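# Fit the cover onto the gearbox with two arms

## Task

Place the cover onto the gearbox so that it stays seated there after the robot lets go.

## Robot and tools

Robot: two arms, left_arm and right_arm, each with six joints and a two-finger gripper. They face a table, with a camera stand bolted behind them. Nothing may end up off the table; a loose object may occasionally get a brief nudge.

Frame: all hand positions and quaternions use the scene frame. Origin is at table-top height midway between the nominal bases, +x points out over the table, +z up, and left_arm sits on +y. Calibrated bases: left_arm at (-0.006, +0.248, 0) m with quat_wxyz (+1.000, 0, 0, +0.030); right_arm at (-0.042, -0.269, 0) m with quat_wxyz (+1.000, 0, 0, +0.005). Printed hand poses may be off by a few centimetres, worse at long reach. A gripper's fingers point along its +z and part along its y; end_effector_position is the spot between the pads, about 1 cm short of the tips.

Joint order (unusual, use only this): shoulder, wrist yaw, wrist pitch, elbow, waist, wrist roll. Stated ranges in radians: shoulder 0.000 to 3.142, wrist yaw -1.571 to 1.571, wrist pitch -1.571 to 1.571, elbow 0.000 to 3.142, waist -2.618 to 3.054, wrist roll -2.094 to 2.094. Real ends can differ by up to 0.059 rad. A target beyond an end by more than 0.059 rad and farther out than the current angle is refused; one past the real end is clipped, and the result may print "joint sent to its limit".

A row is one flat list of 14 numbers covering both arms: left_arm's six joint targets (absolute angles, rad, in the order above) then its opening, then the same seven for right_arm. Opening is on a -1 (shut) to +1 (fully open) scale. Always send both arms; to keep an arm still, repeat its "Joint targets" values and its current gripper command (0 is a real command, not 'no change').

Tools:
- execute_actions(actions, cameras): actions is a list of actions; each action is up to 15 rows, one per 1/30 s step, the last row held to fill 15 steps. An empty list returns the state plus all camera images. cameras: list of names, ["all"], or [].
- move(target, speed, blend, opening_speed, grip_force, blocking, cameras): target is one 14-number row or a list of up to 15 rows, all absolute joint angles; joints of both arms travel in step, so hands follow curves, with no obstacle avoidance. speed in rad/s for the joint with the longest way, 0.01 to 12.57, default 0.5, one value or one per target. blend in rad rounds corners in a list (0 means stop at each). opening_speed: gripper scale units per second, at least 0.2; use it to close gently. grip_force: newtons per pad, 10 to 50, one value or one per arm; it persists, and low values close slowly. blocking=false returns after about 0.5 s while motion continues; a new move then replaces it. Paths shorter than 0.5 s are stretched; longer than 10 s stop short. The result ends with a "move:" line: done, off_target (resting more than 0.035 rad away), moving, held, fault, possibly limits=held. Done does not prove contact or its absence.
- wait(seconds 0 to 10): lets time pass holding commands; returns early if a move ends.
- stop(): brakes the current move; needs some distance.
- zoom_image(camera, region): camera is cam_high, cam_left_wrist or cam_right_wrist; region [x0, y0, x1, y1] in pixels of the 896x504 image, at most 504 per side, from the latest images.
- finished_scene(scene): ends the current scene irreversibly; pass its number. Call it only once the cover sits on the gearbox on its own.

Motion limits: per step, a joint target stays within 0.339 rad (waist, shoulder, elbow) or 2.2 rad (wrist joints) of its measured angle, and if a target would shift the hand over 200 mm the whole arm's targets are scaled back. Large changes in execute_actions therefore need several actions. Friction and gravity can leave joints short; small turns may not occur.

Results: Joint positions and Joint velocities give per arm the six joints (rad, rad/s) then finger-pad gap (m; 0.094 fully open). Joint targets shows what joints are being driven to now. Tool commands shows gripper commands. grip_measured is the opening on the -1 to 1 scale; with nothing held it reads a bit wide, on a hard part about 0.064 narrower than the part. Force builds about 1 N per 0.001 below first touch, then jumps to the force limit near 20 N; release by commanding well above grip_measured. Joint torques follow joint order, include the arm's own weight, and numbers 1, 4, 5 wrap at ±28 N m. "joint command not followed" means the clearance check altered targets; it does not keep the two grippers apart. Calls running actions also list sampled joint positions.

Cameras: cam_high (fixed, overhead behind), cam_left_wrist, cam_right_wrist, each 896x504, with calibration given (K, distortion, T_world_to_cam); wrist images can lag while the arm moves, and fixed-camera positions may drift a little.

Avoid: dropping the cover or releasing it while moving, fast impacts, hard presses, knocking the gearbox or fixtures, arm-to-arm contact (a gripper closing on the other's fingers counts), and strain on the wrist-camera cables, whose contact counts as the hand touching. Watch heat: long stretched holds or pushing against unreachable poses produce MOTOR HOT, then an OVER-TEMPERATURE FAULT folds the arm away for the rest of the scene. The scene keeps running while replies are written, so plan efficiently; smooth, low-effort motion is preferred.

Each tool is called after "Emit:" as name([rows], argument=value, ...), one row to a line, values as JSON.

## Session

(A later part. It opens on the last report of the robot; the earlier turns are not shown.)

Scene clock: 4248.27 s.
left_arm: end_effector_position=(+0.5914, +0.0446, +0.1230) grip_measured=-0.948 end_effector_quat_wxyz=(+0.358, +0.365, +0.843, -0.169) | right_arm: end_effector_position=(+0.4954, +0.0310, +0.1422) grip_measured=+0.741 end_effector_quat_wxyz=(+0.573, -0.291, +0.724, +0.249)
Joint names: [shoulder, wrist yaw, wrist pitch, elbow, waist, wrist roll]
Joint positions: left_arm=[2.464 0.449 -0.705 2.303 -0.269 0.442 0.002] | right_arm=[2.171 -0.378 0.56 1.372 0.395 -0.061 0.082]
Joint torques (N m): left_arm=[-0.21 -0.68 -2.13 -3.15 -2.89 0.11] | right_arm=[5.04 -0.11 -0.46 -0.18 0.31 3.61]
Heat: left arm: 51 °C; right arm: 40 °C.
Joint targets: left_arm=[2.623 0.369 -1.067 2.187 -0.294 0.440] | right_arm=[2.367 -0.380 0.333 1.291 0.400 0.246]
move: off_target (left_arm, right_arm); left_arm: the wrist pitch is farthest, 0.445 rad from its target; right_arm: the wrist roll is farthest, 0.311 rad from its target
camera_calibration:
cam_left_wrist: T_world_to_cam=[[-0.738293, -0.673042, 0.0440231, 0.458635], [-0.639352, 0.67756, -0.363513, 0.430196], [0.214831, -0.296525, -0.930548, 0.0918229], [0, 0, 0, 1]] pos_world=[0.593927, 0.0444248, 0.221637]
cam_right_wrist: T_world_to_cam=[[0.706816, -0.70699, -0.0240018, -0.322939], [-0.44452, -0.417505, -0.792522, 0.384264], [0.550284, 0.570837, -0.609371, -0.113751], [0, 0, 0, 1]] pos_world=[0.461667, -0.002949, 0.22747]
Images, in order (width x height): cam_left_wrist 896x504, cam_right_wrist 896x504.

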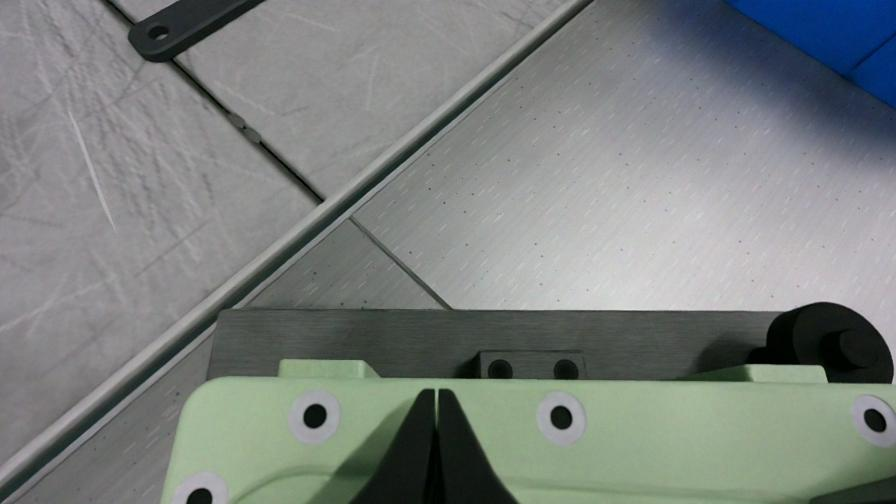

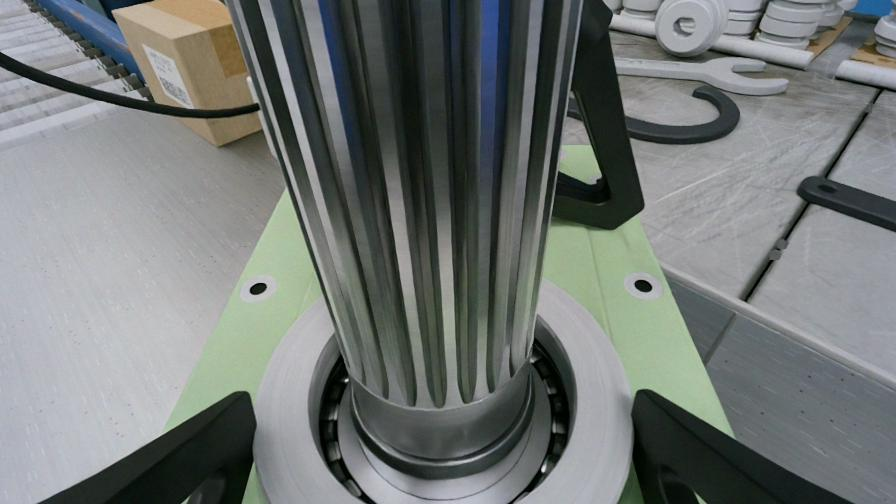

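Emit:
move([
  [2.44,0.447,-0.75,2.42,-0.27,0.44,-0.95,2.20,-0.380,0.45,1.42,0.400,0.05,0.4],
  [2.38,0.51,-0.80,2.42,-0.19,0.53,-0.95,2.16,-0.380,0.52,1.44,0.400,0.0,0.4],
  [2.08,0.6,-0.78,2.12,-0.06,0.65,-0.95,2.16,-0.380,0.52,1.44,0.400,0.0,0.4],
  [2.04,0.95,0.15,1.45,0.12,0.3,-0.95,2.16,-0.380,0.52,1.44,0.400,0.0,0.4],
  [2.0,1.3,1.0,0.97,0.3,0,-0.95,2.16,-0.380,0.52,1.44,0.400,0.0,0.4],
  [2.375,1.1035,1.4726,0.895,0.2555,0,-0.95,2.16,-0.380,0.52,1.44,0.400,0.0,0.4],
], speed=0.8, blend=0.04, cameras=["cam_left_wrist","cam_high"])

Emit:
zoom_image(camera="cam_left_wrist", region=[394, 130, 896, 300])

Emit:
zoom_image(camera="cam_high", region=[310, 210, 455, 345])

Scene clock: 4262.97 s.
left_arm: end_effector_position=(+0.4650, +0.2395, +0.0617) grip_measured=-0.948 end_effector_quat_wxyz=(+0.651, +0.273, +0.653, -0.273) | right_arm: end_effector_position=(+0.4986, +0.0324, +0.1619) grip_measured=+0.741 end_effector_quat_wxyz=(+0.587, -0.297, +0.712, +0.245)
Joint names: [shoulder, wrist yaw, wrist pitch, elbow, waist, wrist roll]
Joint positions: left_arm=[2.359 1.113 1.457 0.897 0.258 0.005 0.002] | right_arm=[2.153 -0.378 0.545 1.4 0.395 -0.077 0.082]
Joint torques (N m): left_arm=[-8.18 -0.07 2.09 3.06 -0.91 0.09] | right_arm=[-11.81 -0.12 1.37 11.11 0.31 0.83]
Heat: left arm: 50 °C; right arm: 41 °C.
Joint targets: left_arm=[2.375 1.103 1.473 0.895 0.255 0.000] | right_arm=[2.160 -0.380 0.520 1.440 0.400 0.000]
move: off_target (right_arm); right_arm: the wrist roll is farthest, 0.077 rad from its target
camera_calibration:
cam_left_wrist: T_world_to_cam=[[-0.725183, -0.688434, 0.0129464, 0.498681], [-0.304195, 0.303451, -0.902985, 0.162182], [0.617718, -0.658768, -0.429476, -0.0118005], [0, 0, 0, 1]] pos_world=[0.418259, 0.286321, 0.134923]
Images, in order (width x height): cam_high 896x504, cam_left_wrist 896x504.

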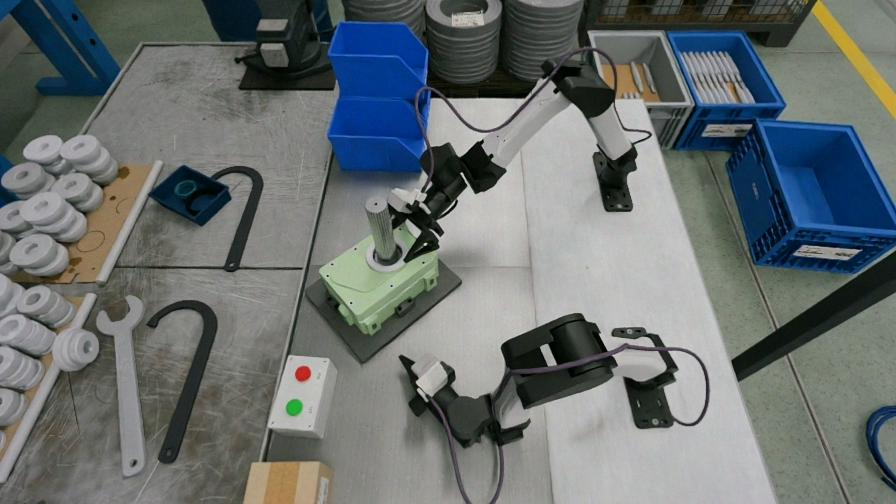

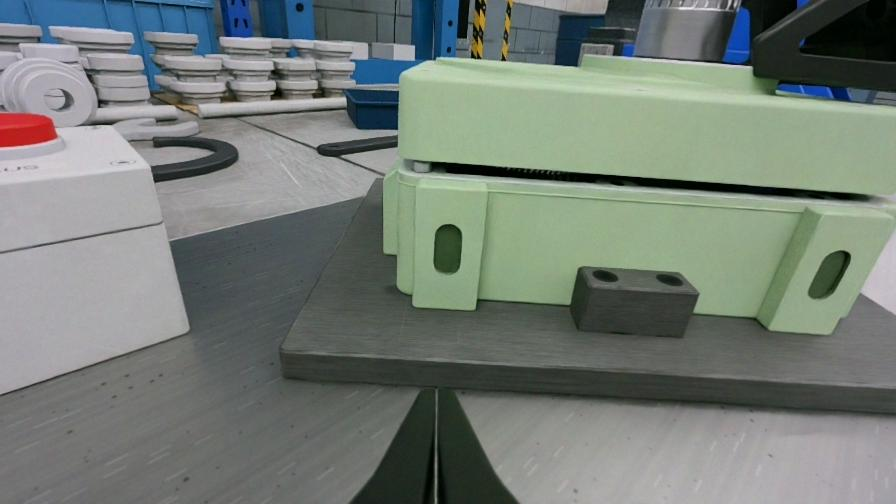

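Scaled by 1.004 from the camera's 896x504 image, which has a finer 1280x720 frame.

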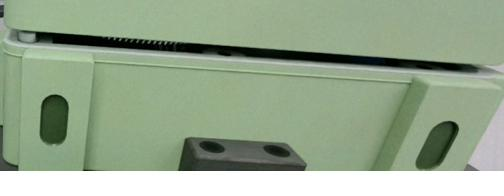

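Scaled by 3.476 from the camera's 896x504 image, which has a finer 1280x720 frame.

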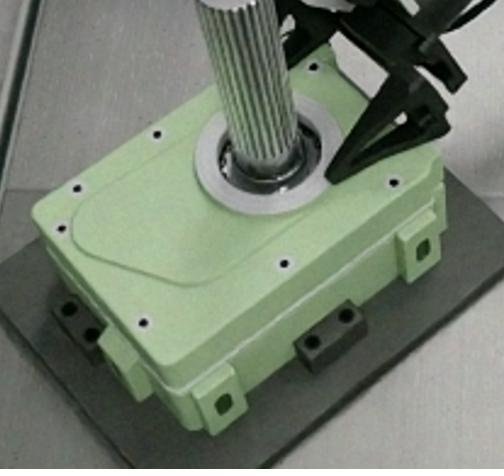

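Emit:
zoom_image(camera="cam_left_wrist", region=[390, 150, 470, 210])

Emit:
zoom_image(camera="cam_left_wrist", region=[696, 130, 896, 280])

Scaled by 6.300 from the camera's 896x504 image, which has a finer 1280x720 frame.

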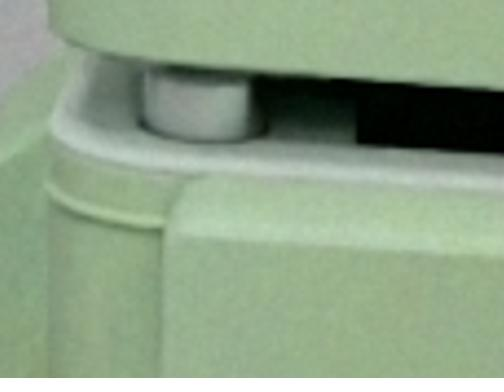

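Scaled by 2.520 from the camera's 896x504 image, which has a finer 1280x720 frame.

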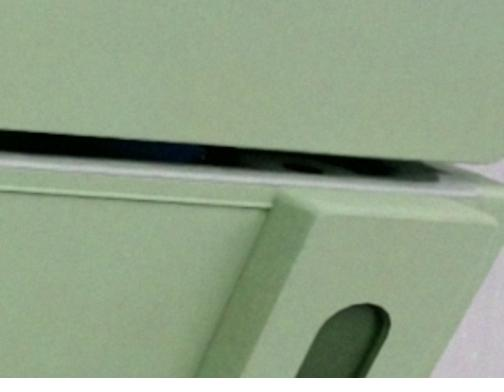

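Emit:
move([
  [2.375,1.1035,1.4726,0.895,0.2555,0,-0.95,2.08,-0.380,0.60,1.48,0.400,0.0,0.4],
  [2.375,1.1035,1.4726,0.895,0.2555,0,-0.95,2.05,-0.380,0.65,1.50,0.400,0.20,0.4],
  [2.375,1.1035,1.4726,0.895,0.2555,0,-0.95,2.03,-0.380,0.65,1.52,0.400,-0.30,0.4],
  [2.375,1.1035,1.4726,0.895,0.2555,0,-0.95,2.03,-0.380,0.65,1.52,0.400,0.0,0.4],
], speed=0.3, cameras=["cam_left_wrist","cam_right_wrist"])

Emit:
zoom_image(camera="cam_left_wrist", region=[394, 130, 896, 300])

Scene clock: 4293.70 s.
left_arm: end_effector_position=(+0.4650, +0.2395, +0.0617) grip_measured=-0.948 end_effector_quat_wxyz=(+0.651, +0.273, +0.653, -0.273) | right_arm: end_effector_position=(+0.5040, +0.0331, +0.2646) grip_measured=+0.402 end_effector_quat_wxyz=(+0.669, -0.269, +0.641, +0.265)
Joint names: [shoulder, wrist yaw, wrist pitch, elbow, waist, wrist roll]
Joint positions: left_arm=[2.359 1.112 1.457 0.897 0.258 0.005 0.002] | right_arm=[2.079 -0.371 0.635 1.481 0.395 -0.007 0.066]
Joint torques (N m): left_arm=[-8.23 -0.08 2.09 3.02 -0.88 0.09] | right_arm=[-16.59 -0.14 1.71 11.43 0.34 -0.02]
Heat: left arm: 51 °C; right arm: 49 °C.
Joint targets: left_arm=[2.375 1.104 1.472 0.895 0.255 0.000] | right_arm=[2.030 -0.380 0.650 1.520 0.400 0.000]
move: off_target (right_arm); right_arm: the shoulder is farthest, 0.049 rad from its target
camera_calibration:
cam_left_wrist: T_world_to_cam=[[-0.724921, -0.688711, 0.0129249, 0.498652], [-0.30428, 0.303332, -0.902997, 0.162253], [0.617984, -0.658534, -0.429453, -0.0119818], [0, 0, 0, 1]] pos_world=[0.418258, 0.286321, 0.134923]
cam_right_wrist: T_world_to_cam=[[0.697471, -0.71622, 0.0237209, -0.332181], [-0.263466, -0.287071, -0.920965, 0.4244], [0.666423, 0.636096, -0.388923, -0.164167], [0, 0, 0, 1]] pos_world=[0.452906, -0.0116559, 0.334889]
Images, in order (width x height): cam_left_wrist 896x504, cam_right_wrist 896x504.

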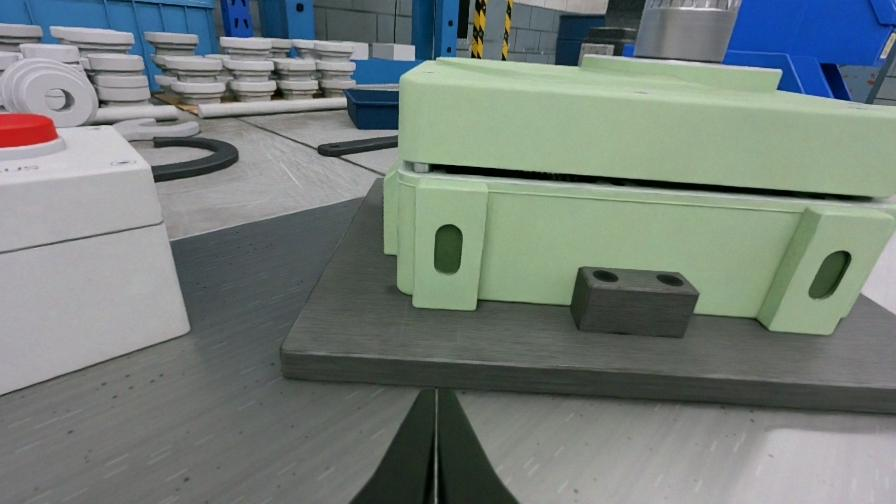

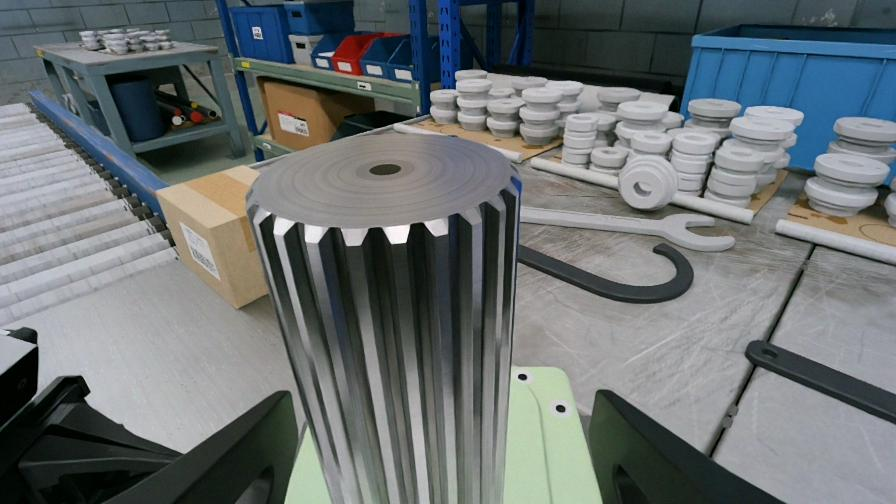

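Scaled by 1.004 from the camera's 896x504 image, which has a finer 1280x720 frame.

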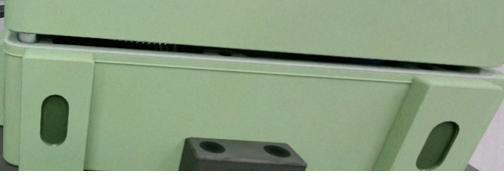

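Emit:
move([
  [2.0,1.3,1.0,0.97,0.3,0,-0.95,2.03,-0.380,0.65,1.52,0.400,-0.10,1.0],
  [2.04,0.95,0.15,1.45,0.12,0.3,-0.95,2.10,-0.380,0.56,1.47,0.400,-0.145,1.0],
  [2.08,0.6,-0.78,2.12,-0.06,0.65,-0.95,2.12,-0.380,0.52,1.44,0.400,-0.145,1.0],
], speed=0.4, opening_speed=2, cameras=["cam_right_wrist","cam_left_wrist"])

Scene clock: 4315.60 s.
left_arm: end_effector_position=(+0.5414, +0.1504, +0.2754) grip_measured=-0.948 end_effector_quat_wxyz=(+0.459, +0.390, +0.787, -0.135) | right_arm: end_effector_position=(+0.5038, +0.0330, +0.2119) grip_measured=+0.998 end_effector_quat_wxyz=(+0.626, -0.315, +0.678, +0.223)
Joint names: [shoulder, wrist yaw, wrist pitch, elbow, waist, wrist roll]
Joint positions: left_arm=[2.054 0.609 -0.77 2.101 -0.057 0.641 0.002] | right_arm=[2.105 -0.371 0.52 1.46 0.395 -0.138 0.094]
Joint torques (N m): left_arm=[-8.44 0.16 1.74 7.97 -0.87 0.23] | right_arm=[-10.99 -0.17 1.6 5.91 0.36 -0.16]
Heat: left arm: 51 °C; right arm: 53 °C.
Joint targets: left_arm=[2.080 0.600 -0.780 2.120 -0.060 0.650] | right_arm=[2.120 -0.380 0.520 1.440 0.400 -0.145]
move: done
camera_calibration:
cam_left_wrist: T_world_to_cam=[[-0.744656, -0.655706, -0.12465, 0.533545], [-0.515482, 0.683626, -0.516657, 0.356105], [0.423989, -0.320477, -0.84707, 0.143069], [0, 0, 0, 1]] pos_world=[0.520213, 0.152256, 0.37168]
cam_right_wrist: T_world_to_cam=[[0.70478, -0.702987, 0.095358, -0.350224], [-0.31247, -0.428283, -0.847901, 0.389715], [0.636904, 0.567788, -0.521508, -0.139194], [0, 0, 0, 1]] pos_world=[0.457259, -0.000262516, 0.291245]
Images, in order (width x height): cam_left_wrist 896x504, cam_right_wrist 896x504.

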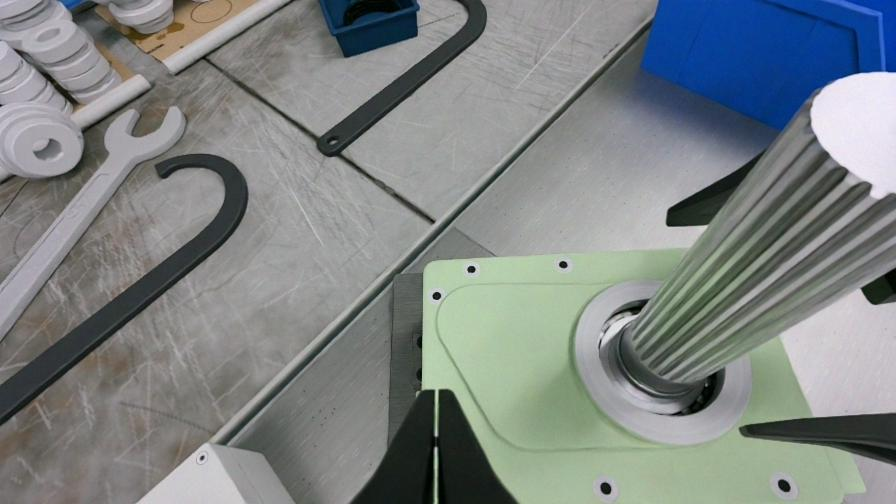

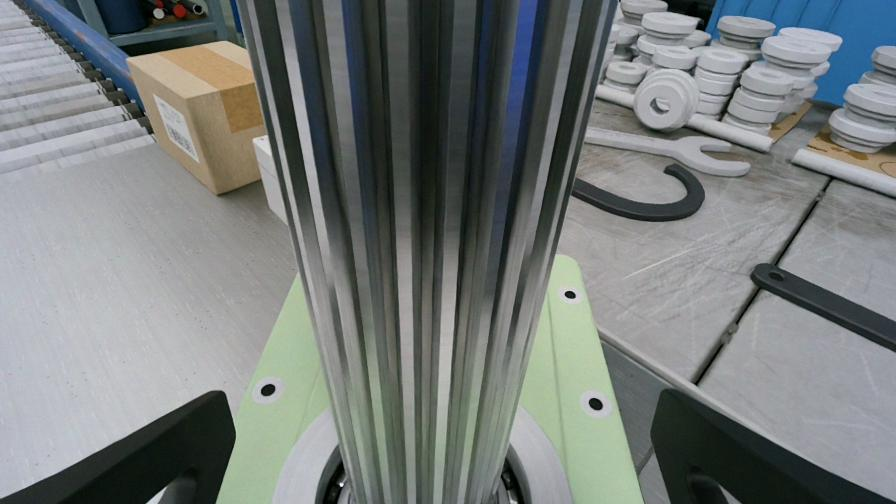

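Emit:
move([
  [2.30,0.445,-0.99,2.33,-0.115,0.62,-0.95,2.125,-0.380,0.50,1.43,0.411,-0.145,1.0],
  [2.30,0.445,-0.99,2.33,-0.115,0.62,-0.95,2.150,-0.380,0.478,1.415,0.409,-0.145,1.0],
], speed=0.25, cameras=["cam_right_wrist"])

Scene clock: 4322.83 s.
left_arm: end_effector_position=(+0.5580, +0.1432, +0.1948) grip_measured=-0.948 end_effector_quat_wxyz=(+0.347, +0.373, +0.852, -0.121) | right_arm: end_effector_position=(+0.4973, +0.0370, +0.1683) grip_measured=+0.998 end_effector_quat_wxyz=(+0.586, -0.321, +0.708, +0.226)
Joint names: [shoulder, wrist yaw, wrist pitch, elbow, waist, wrist roll]
Joint positions: left_arm=[2.277 0.453 -0.981 2.309 -0.112 0.626 0.002] | right_arm=[2.139 -0.371 0.484 1.427 0.405 -0.142 0.094]
Joint torques (N m): left_arm=[-10.07 0.16 1.47 7.95 -0.91 0.06] | right_arm=[-11.45 -0.19 1.52 6.39 0.27 -0.13]
Heat: left arm: 52 °C; right arm: 54 °C.
Joint targets: left_arm=[2.300 0.445 -0.990 2.330 -0.115 0.620] | right_arm=[2.150 -0.380 0.478 1.415 0.409 -0.145]
move: done
camera_calibration:
cam_right_wrist: T_world_to_cam=[[0.719455, -0.691929, 0.0601557, -0.340506], [-0.382867, -0.467375, -0.796852, 0.380293], [0.579481, 0.550267, -0.601173, -0.117503], [0, 0, 0, 1]] pos_world=[0.458671, 0.00679189, 0.25288]
Images, in order (width x height): cam_right_wrist 896x504.

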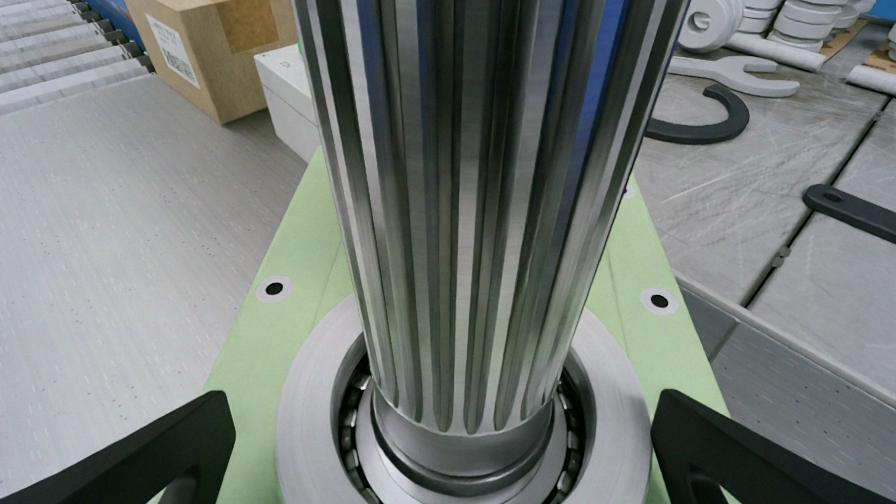

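Emit:
move(target=[2.30,0.445,-0.99,2.33,-0.115,0.62,-0.95,2.157,-0.380,0.472,1.420,0.3925,-0.145,1.0], speed=0.1, cameras=["cam_right_wrist"])

Scene clock: 4326.77 s.
left_arm: end_effector_position=(+0.5579, +0.1432, +0.1947) grip_measured=-0.948 end_effector_quat_wxyz=(+0.346, +0.373, +0.852, -0.121) | right_arm: end_effector_position=(+0.4987, +0.0334, +0.1660) grip_measured=+0.998 end_effector_quat_wxyz=(+0.583, -0.319, +0.712, +0.224)
Joint names: [shoulder, wrist yaw, wrist pitch, elbow, waist, wrist roll]
Joint positions: left_arm=[2.277 0.453 -0.981 2.309 -0.112 0.626 0.002] | right_arm=[2.139 -0.371 0.474 1.427 0.399 -0.142 0.094]
Joint torques (N m): left_arm=[-10.07 0.16 1.47 7.92 -0.92 0.07] | right_arm=[-10.82 -0.19 1.56 6.84 -0.77 -0.13]
Heat: left arm: 52 °C; right arm: 54 °C.
Joint targets: left_arm=[2.300 0.445 -0.990 2.330 -0.115 0.620] | right_arm=[2.157 -0.380 0.472 1.420 0.392 -0.145]
move: done
camera_calibration:
cam_right_wrist: T_world_to_cam=[[0.715734, -0.696093, 0.0563876, -0.341095], [-0.392992, -0.468191, -0.791426, 0.381542], [0.577306, 0.544291, -0.608659, -0.115189], [0, 0, 0, 1]] pos_world=[0.460576, 0.00389713, 0.251085]
Images, in order (width x height): cam_right_wrist 896x504.

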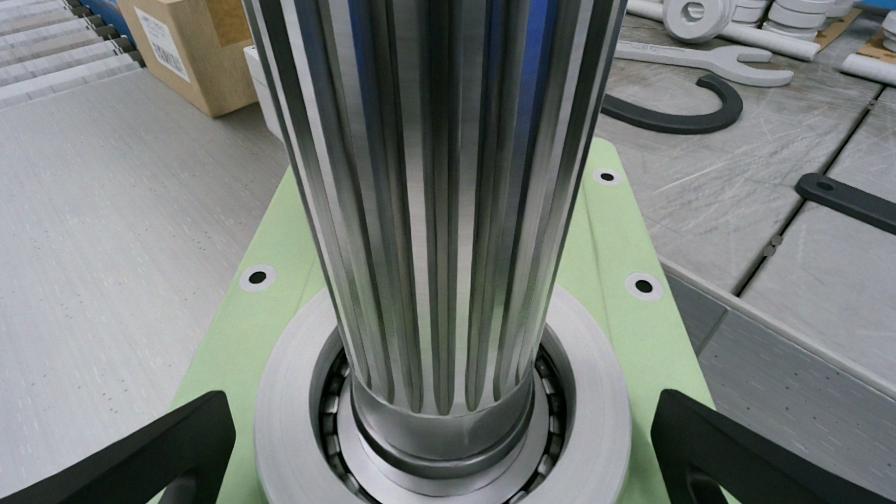

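Emit:
move([
  [2.30,0.445,-0.99,2.33,-0.115,0.62,-0.95,2.157,-0.380,0.472,1.420,0.3925,-0.145,0.4],
  [2.38,0.445,-1.0,2.31,-0.115,0.62,-0.95,2.18,-0.380,0.45,1.40,0.3925,-0.145,0.4],
  [2.50,0.39,-1.18,2.23,-0.135,0.62,-0.95,2.26,-0.380,0.40,1.35,0.3925,-0.145,0.4],
], speed=0.25, opening_speed=0.4)

Emit:
move([
  [2.52,0.38,-1.20,2.22,-0.14,0.62,-0.95,2.30,-0.380,0.40,1.32,0.3925,0.25,0.4],
  [2.52,0.38,-1.20,2.22,-0.14,0.62,-0.95,2.30,-0.380,0.40,1.32,0.3925,-0.40,0.4],
  [2.52,0.38,-1.20,2.22,-0.14,0.62,-0.95,2.30,-0.380,0.40,1.32,0.3925,0.25,0.4],
  [2.52,0.38,-1.20,2.22,-0.14,0.62,-0.95,2.30,-0.380,0.40,1.32,0.3925,-0.40,0.4],
  [2.52,0.38,-1.20,2.22,-0.14,0.62,-0.95,2.30,-0.380,0.40,1.32,0.3925,0.0,0.4],
], speed=0.8, cameras=["all"])

Emit:
zoom_image(camera="cam_right_wrist", region=[220, 270, 670, 504])

Scene clock: 4337.63 s.
left_arm: end_effector_position=(+0.5534, +0.1434, +0.1262) grip_measured=-0.948 end_effector_quat_wxyz=(+0.275, +0.364, +0.879, -0.142) | right_arm: end_effector_position=(+0.4973, +0.0324, +0.1520) grip_measured=+0.734 end_effector_quat_wxyz=(+0.586, -0.318, +0.709, +0.229)
Joint names: [shoulder, wrist yaw, wrist pitch, elbow, waist, wrist roll]
Joint positions: left_arm=[2.384 0.442 -1.021 2.296 -0.115 0.625 0.002] | right_arm=[2.163 -0.38 0.544 1.392 0.395 -0.135 0.081]
Joint torques (N m): left_arm=[-3.04 -0.31 -0.4 0.64 -2.4 0.09] | right_arm=[-3.85 -0.11 0.3 3.49 -0.42 -0.21]
Heat: left arm: 54 °C; right arm: 53 °C.
Joint targets: left_arm=[2.500 0.390 -1.180 2.230 -0.135 0.620] | right_arm=[2.260 -0.380 0.400 1.350 0.393 -0.145]
move: off_target (left_arm, right_arm); left_arm: the wrist pitch is farthest, 0.159 rad from its target; right_arm: the wrist pitch is farthest, 0.144 rad from its target

Scene clock: 4342.97 s.
left_arm: end_effector_position=(+0.5525, +0.1435, +0.1237) grip_measured=-0.948 end_effector_quat_wxyz=(+0.271, +0.363, +0.880, -0.143) | right_arm: end_effector_position=(+0.4962, +0.0316, +0.1487) grip_measured=+0.733 end_effector_quat_wxyz=(+0.592, -0.312, +0.703, +0.239)
Joint names: [shoulder, wrist yaw, wrist pitch, elbow, waist, wrist roll]
Joint positions: left_arm=[2.388 0.442 -1.026 2.296 -0.115 0.625 0.002] | right_arm=[2.175 -0.393 0.606 1.369 0.392 -0.112 0.081]
Joint torques (N m): left_arm=[-1.7 -0.42 -0.57 -0.16 -2.91 0.08] | right_arm=[-1.33 0.02 -0.27 2.74 -0.05 1.25]
Heat: left arm: 52 °C; right arm: 51 °C.
Joint targets: left_arm=[2.520 0.380 -1.200 2.220 -0.140 0.620] | right_arm=[2.300 -0.380 0.400 1.320 0.393 0.000]
move: off_target (left_arm, right_arm); left_arm: the wrist pitch is farthest, 0.174 rad from its target; right_arm: the wrist pitch is farthest, 0.206 rad from its target
camera_calibration:
cam_left_wrist: T_world_to_cam=[[-0.715726, -0.694059, 0.0775771, 0.482783], [-0.69496, 0.696831, -0.177364, 0.343582], [0.0690434, -0.180857, -0.981083, 0.200291], [0, 0, 0, 1]] pos_world=[0.570487, 0.131886, 0.219988]
cam_right_wrist: T_world_to_cam=[[0.721006, -0.691953, 0.0367589, -0.339465], [-0.380537, -0.439732, -0.813528, 0.362161], [0.579087, 0.572571, -0.580363, -0.129334], [0, 0, 0, 1]] pos_world=[0.457467, -0.00158689, 0.232046]

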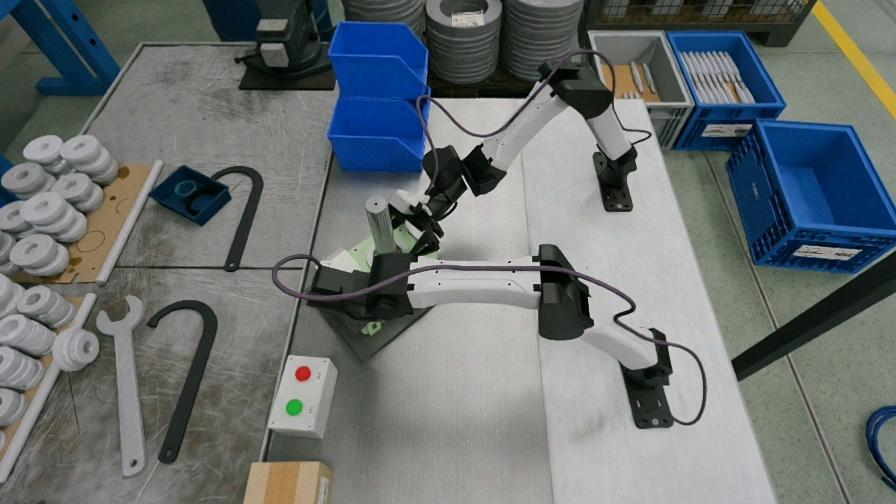

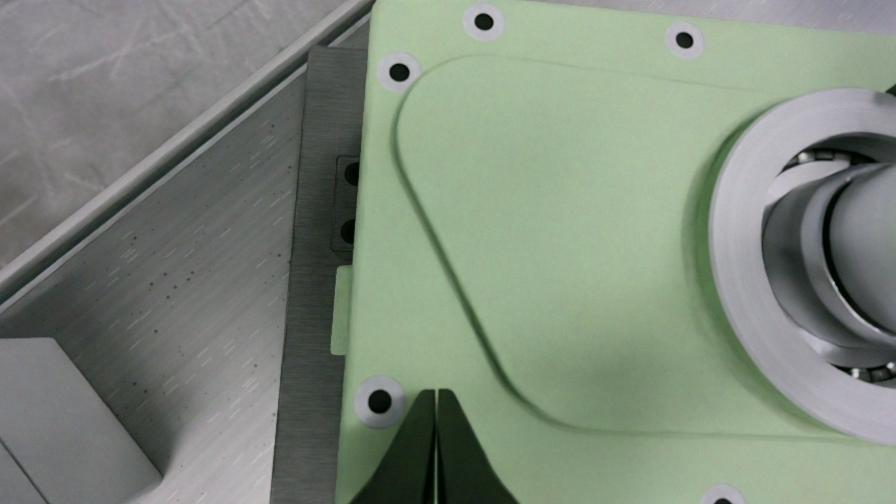

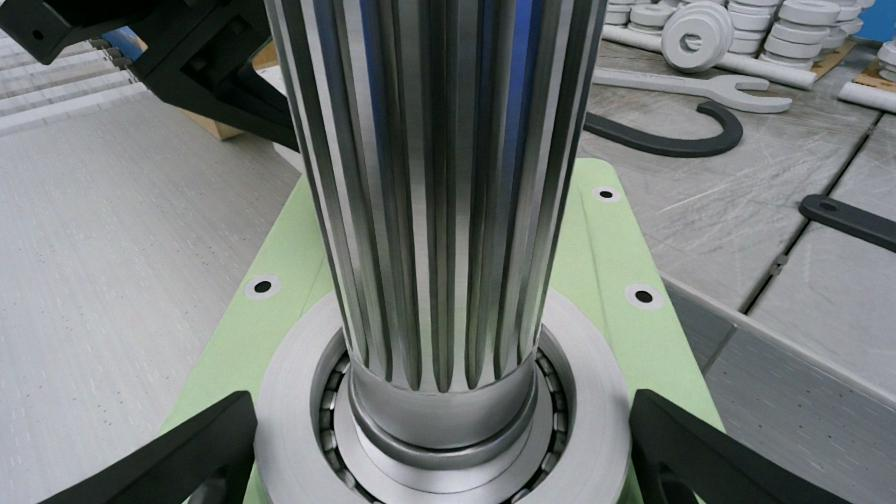

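Scaled by 1.120 from the camera's 896x504 image, which has a finer 1280x720 frame.

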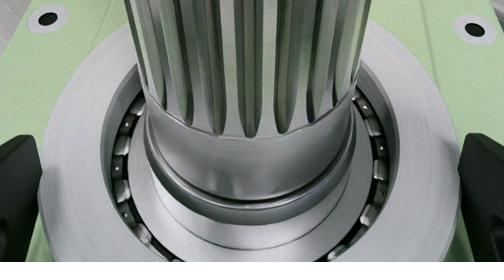

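Emit:
execute_actions(actions=[])

Scene clock: 4380.90 s.
left_arm: end_effector_position=(+0.5525, +0.1435, +0.1237) grip_measured=-0.948 end_effector_quat_wxyz=(+0.271, +0.363, +0.880, -0.143) | right_arm: end_effector_position=(+0.4962, +0.0316, +0.1487) grip_measured=+0.733 end_effector_quat_wxyz=(+0.592, -0.312, +0.703, +0.239)
Joint names: [shoulder, wrist yaw, wrist pitch, elbow, waist, wrist roll]
Joint positions: left_arm=[2.388 0.442 -1.026 2.296 -0.115 0.625 0.002] | right_arm=[2.175 -0.393 0.606 1.369 0.392 -0.112 0.081]
Joint velocities: within noise
Joint torques (N m): left_arm=[-1.72 -0.42 -0.56 -0.2 -2.89 0.06] | right_arm=[-1.35 0.02 -0.26 2.77 -0.08 1.25]
Heat: left arm: 46 °C; right arm: 42 °C.
Joint targets: left_arm=[2.520 0.380 -1.200 2.220 -0.140 0.620] | right_arm=[2.300 -0.380 0.400 1.320 0.393 0.000]
Tool commands: left_gripper/opening=-0.95 right_gripper/opening=+0.4
camera_calibration:
cam_left_wrist: T_world_to_cam=[[-0.715726, -0.694059, 0.0775771, 0.482783], [-0.69496, 0.696831, -0.177364, 0.343582], [0.0690434, -0.180857, -0.981083, 0.200291], [0, 0, 0, 1]] pos_world=[0.570487, 0.131886, 0.219988]
cam_right_wrist: T_world_to_cam=[[0.721006, -0.691953, 0.0367589, -0.339465], [-0.380537, -0.439732, -0.813528, 0.362161], [0.579087, 0.572571, -0.580363, -0.129334], [0, 0, 0, 1]] pos_world=[0.457467, -0.00158689, 0.232046]

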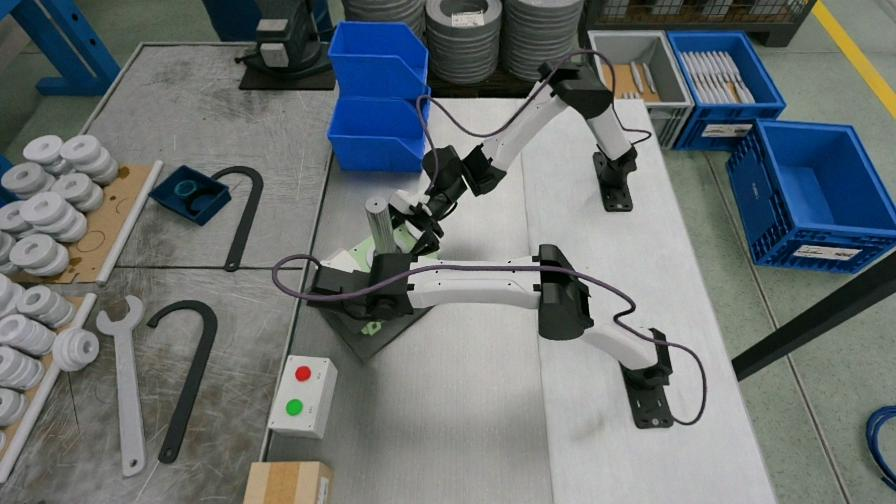

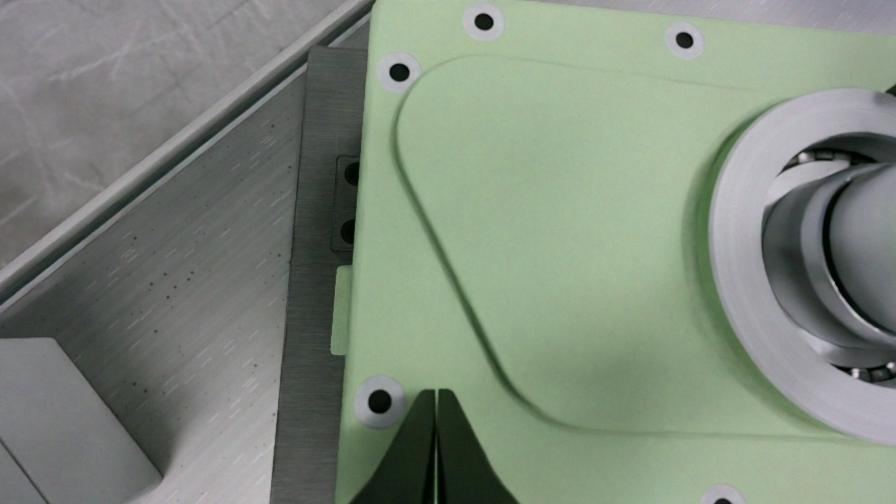

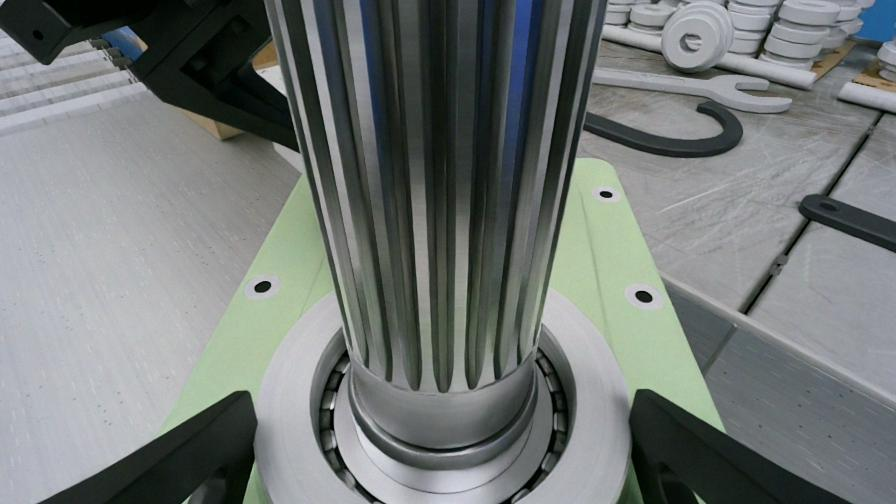

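Emit:
move([
  [2.30,0.445,-0.99,2.33,-0.115,0.62,-0.95,2.20,-0.38,0.55,1.36,0.3925,-0.09,0.4],
  [2.08,0.6,-0.78,2.12,-0.06,0.65,-0.95,2.20,-0.38,0.55,1.36,0.3925,-0.09,0.4],
  [2.04,0.95,0.15,1.45,0.12,0.3,-0.95,2.20,-0.38,0.55,1.36,0.3925,-0.09,0.4],
  [2.0,1.3,1.0,0.97,0.3,0,-0.95,2.20,-0.38,0.55,1.36,0.3925,-0.09,0.4],
  [2.375,1.1035,1.4726,0.895,0.2555,0,-0.95,2.20,-0.38,0.55,1.36,0.3925,-0.09,0.4],
], speed=0.9, blend=0.08, cameras=["all"])

Emit:
zoom_image(camera="cam_left_wrist", region=[390, 130, 890, 300])

Emit:
zoom_image(camera="cam_high", region=[310, 210, 455, 345])

Scene clock: 4389.30 s.
left_arm: end_effector_position=(+0.4649, +0.2394, +0.0614) grip_measured=-0.948 end_effector_quat_wxyz=(+0.651, +0.273, +0.653, -0.273) | right_arm: end_effector_position=(+0.4968, +0.0319, +0.1560) grip_measured=+0.733 end_effector_quat_wxyz=(+0.602, -0.314, +0.695, +0.237)
Joint names: [shoulder, wrist yaw, wrist pitch, elbow, waist, wrist roll]
Joint positions: left_arm=[2.36 1.113 1.456 0.897 0.258 0.005 0.002] | right_arm=[2.17 -0.393 0.624 1.369 0.392 -0.117 0.081]
Joint torques (N m): left_arm=[-8.23 -0.1 2.09 3.12 -0.9 0.07] | right_arm=[-9.73 0.03 0.93 6.49 -0.08 0.24]
Heat: left arm: 47 °C; right arm: 42 °C.
Joint targets: left_arm=[2.375 1.104 1.473 0.895 0.256 0.000] | right_arm=[2.200 -0.380 0.550 1.360 0.393 -0.090]
move: off_target (right_arm); right_arm: the wrist pitch is farthest, 0.074 rad from its target
camera_calibration:
cam_left_wrist: T_world_to_cam=[[-0.725165, -0.688434, 0.0139713, 0.498539], [-0.305184, 0.303146, -0.902754, 0.162381], [0.617251, -0.658909, -0.42993, -0.0116323], [0, 0, 0, 1]] pos_world=[0.418259, 0.286321, 0.134624]
cam_right_wrist: T_world_to_cam=[[0.720538, -0.691485, 0.0517048, -0.342173], [-0.358975, -0.435773, -0.825372, 0.359487], [0.593264, 0.576151, -0.562217, -0.1355], [0, 0, 0, 1]] pos_world=[0.455983, -0.00188467, 0.238222]

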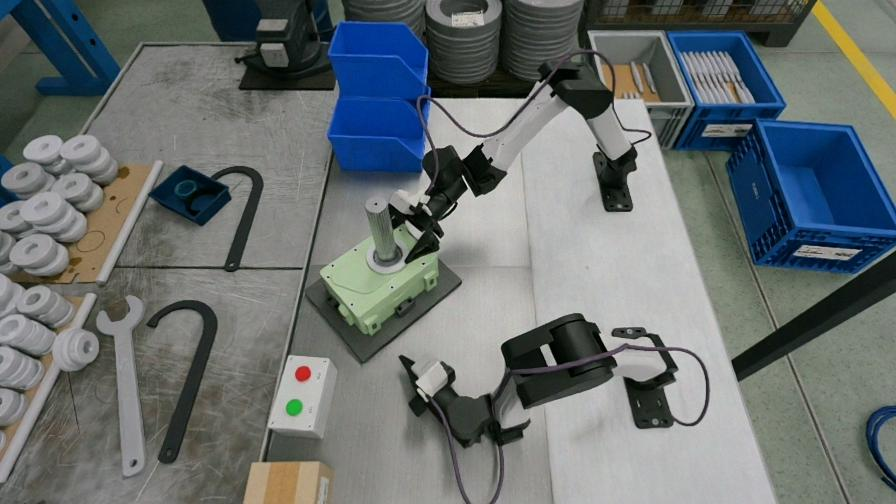

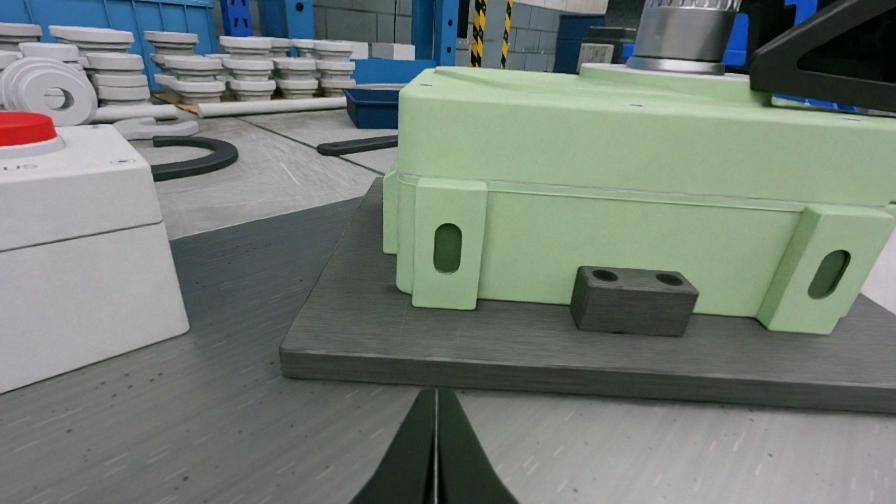

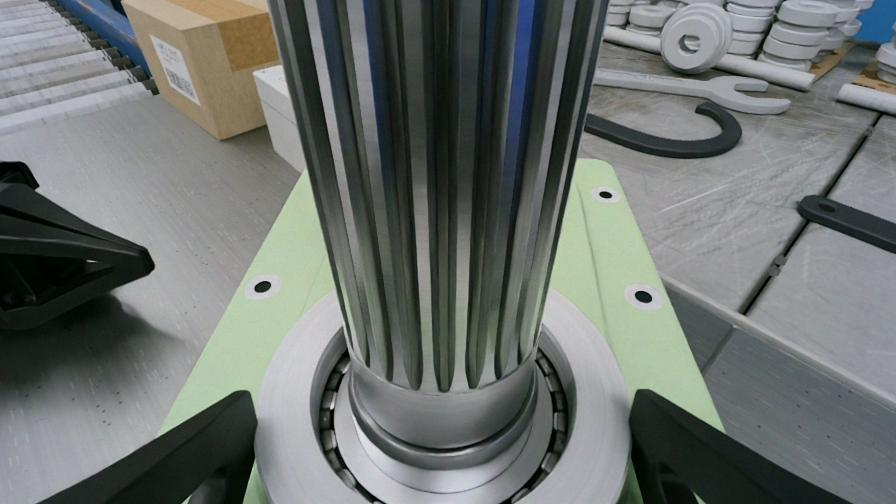

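Scaled by 1.008 from the camera's 896x504 image, which has a finer 1280x720 frame.

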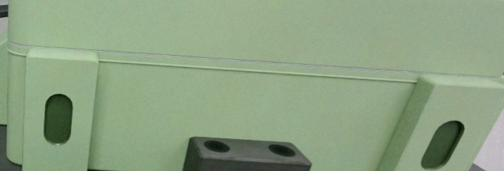

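Scaled by 3.476 from the camera's 896x504 image, which has a finer 1280x720 frame.

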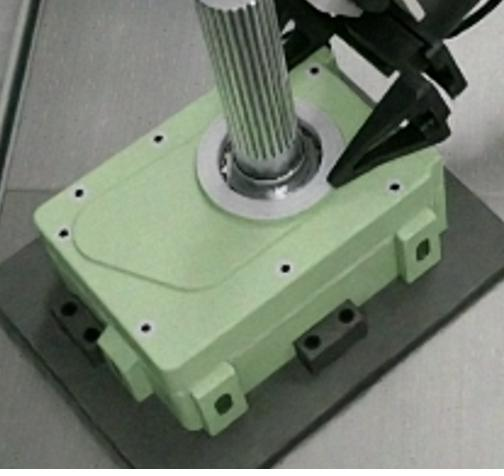

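Emit:
zoom_image(camera="cam_left_wrist", region=[380, 150, 480, 220])

Emit:
zoom_image(camera="cam_left_wrist", region=[796, 170, 896, 240])

Emit:
zoom_image(camera="cam_left_wrist", region=[550, 160, 700, 240])

Scaled by 5.040 from the camera's 896x504 image, which has a finer 1280x720 frame.

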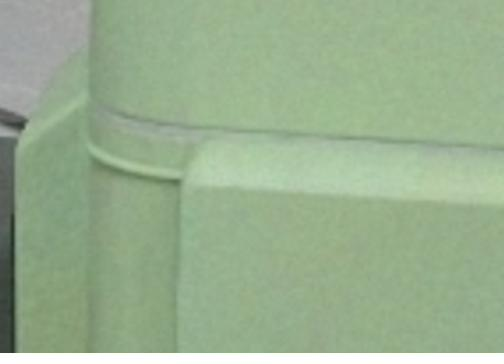

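Scaled by 5.040 from the camera's 896x504 image, which has a finer 1280x720 frame.

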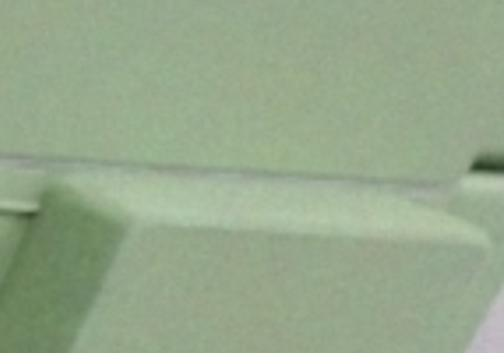

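Scaled by 3.360 from the camera's 896x504 image, which has a finer 1280x720 frame.

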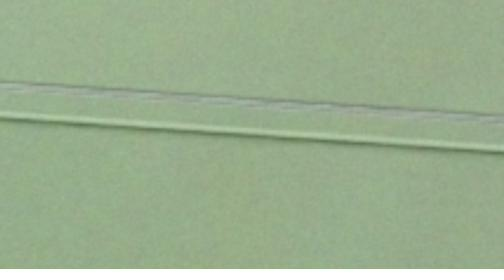

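Emit:
move([
  [2.36,1.10,1.47,0.895,0.2555,0,-0.95,2.18,-0.39,0.60,1.37,0.3925,-0.11,1.0],
  [2.2,1.25,1.3,0.9,0.31,0,-0.95,2.13,-0.325,0.42,1.51,0.418,-0.128,1.0],
  [2.0,1.47,1.05,0.945,0.362,0,0.2,1.90,-0.292,0.392,1.25,0.396,-0.12,1.0],
  [2.0,1.47,1.05,0.945,0.362,0,0.2,2.2,-1.0,1.2,1.15,0,0,-0.95],
  [2.0,1.47,1.05,0.945,0.362,0,0.2,2.45,-1.26,1.25,1.35,-0.035,0,-0.95],
], speed=0.7, blend=[0,0.04,0.06,0.06,0], opening_speed=1.5, cameras=["all"])

Emit:
zoom_image(camera="cam_high", region=[310, 210, 455, 345])

Emit:
zoom_image(camera="cam_right_wrist", region=[400, 230, 500, 310])

Scene clock: 4407.10 s.
left_arm: end_effector_position=(+0.4250, +0.2513, +0.1593) grip_measured=+0.198 end_effector_quat_wxyz=(+0.608, +0.346, +0.618, -0.359) | right_arm: end_effector_position=(+0.4736, -0.1158, +0.1020) grip_measured=-0.948 end_effector_quat_wxyz=(+0.610, -0.427, +0.549, +0.381)
Joint names: [shoulder, wrist yaw, wrist pitch, elbow, waist, wrist roll]
Joint positions: left_arm=[2.022 1.464 1.059 0.935 0.36 0.004 0.056] | right_arm=[2.443 -1.241 1.227 1.321 -0.032 -0.003 0.002]
Joint torques (N m): left_arm=[-10.56 0.11 1.55 5.6 -0.4 0.09] | right_arm=[-12.14 -0.15 1.41 8.25 -0.44 -0.04]
Heat: left arm: 49 °C; right arm: 45 °C.
Joint targets: left_arm=[2.000 1.470 1.050 0.945 0.362 0.000] | right_arm=[2.450 -1.260 1.250 1.350 -0.035 0.000]
move: done; blend cut to 0 rad at target 3, 0 rad at target 4
camera_calibration:
cam_left_wrist: T_world_to_cam=[[-0.872556, -0.487107, 0.037038, 0.484748], [-0.238628, 0.358841, -0.90238, 0.192654], [0.426265, -0.796216, -0.429347, 0.178474], [0, 0, 0, 1]] pos_world=[0.392865, 0.309096, 0.23252]
cam_right_wrist: T_world_to_cam=[[0.932123, -0.346472, 0.105374, -0.49046], [-0.0447392, -0.398917, -0.915895, 0.106946], [0.359367, 0.849013, -0.387341, 0.057495], [0, 0, 0, 1]] pos_world=[0.441292, -0.176082, 0.171903]

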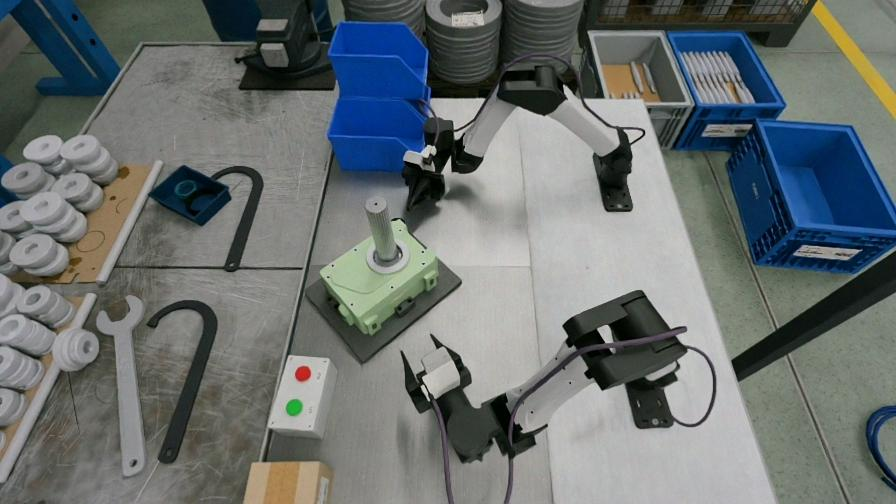

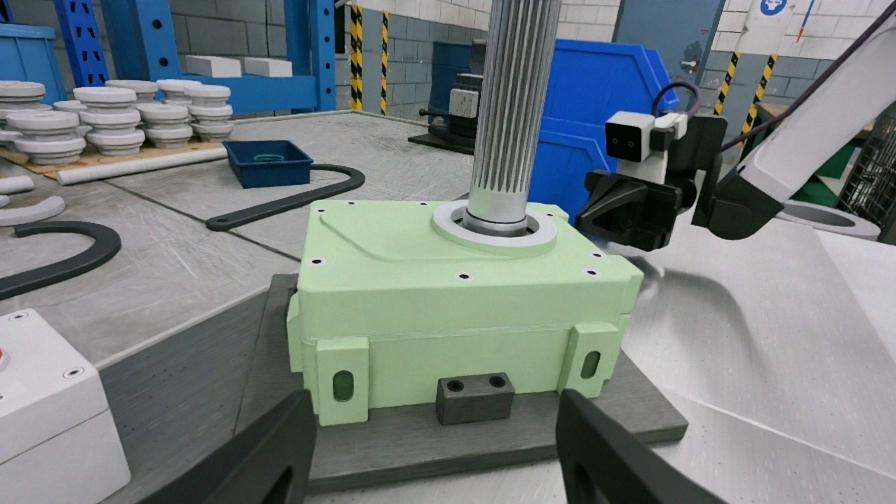

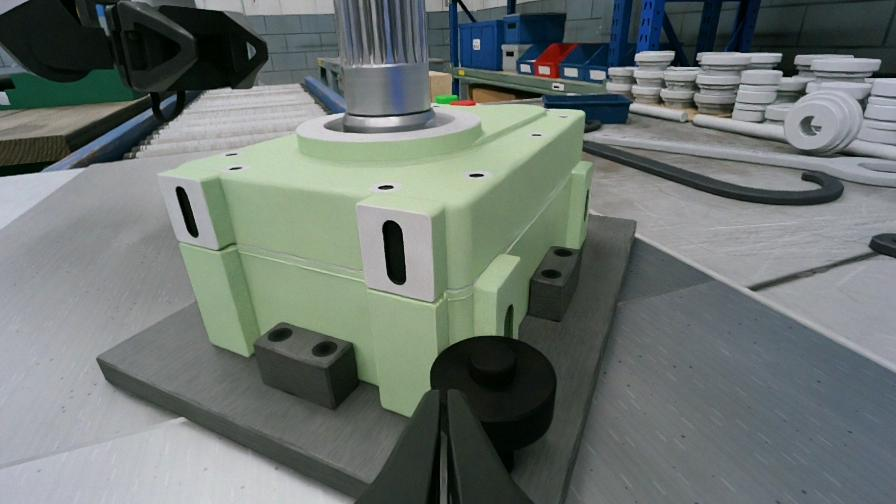

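Scaled by 3.476 from the camera's 896x504 image, which has a finer 1280x720 frame.

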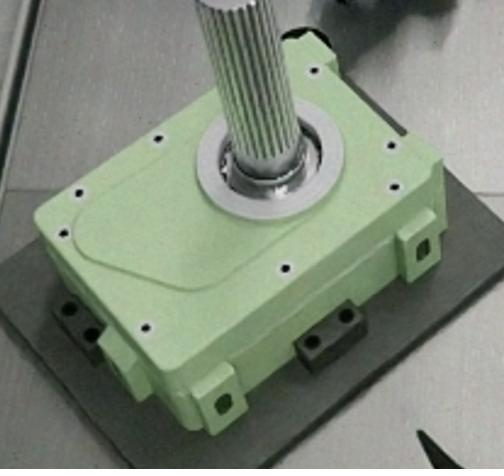

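Scaled by 5.040 from the camera's 896x504 image, which has a finer 1280x720 frame.

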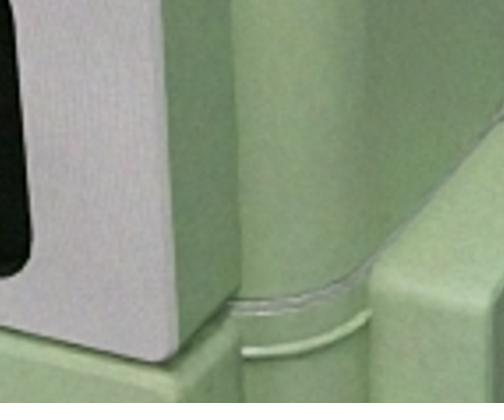

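Seated all around, with lugs flush on the flanges.

Emit:
finished_scene(scene=1)

The scene is finished: the task was done.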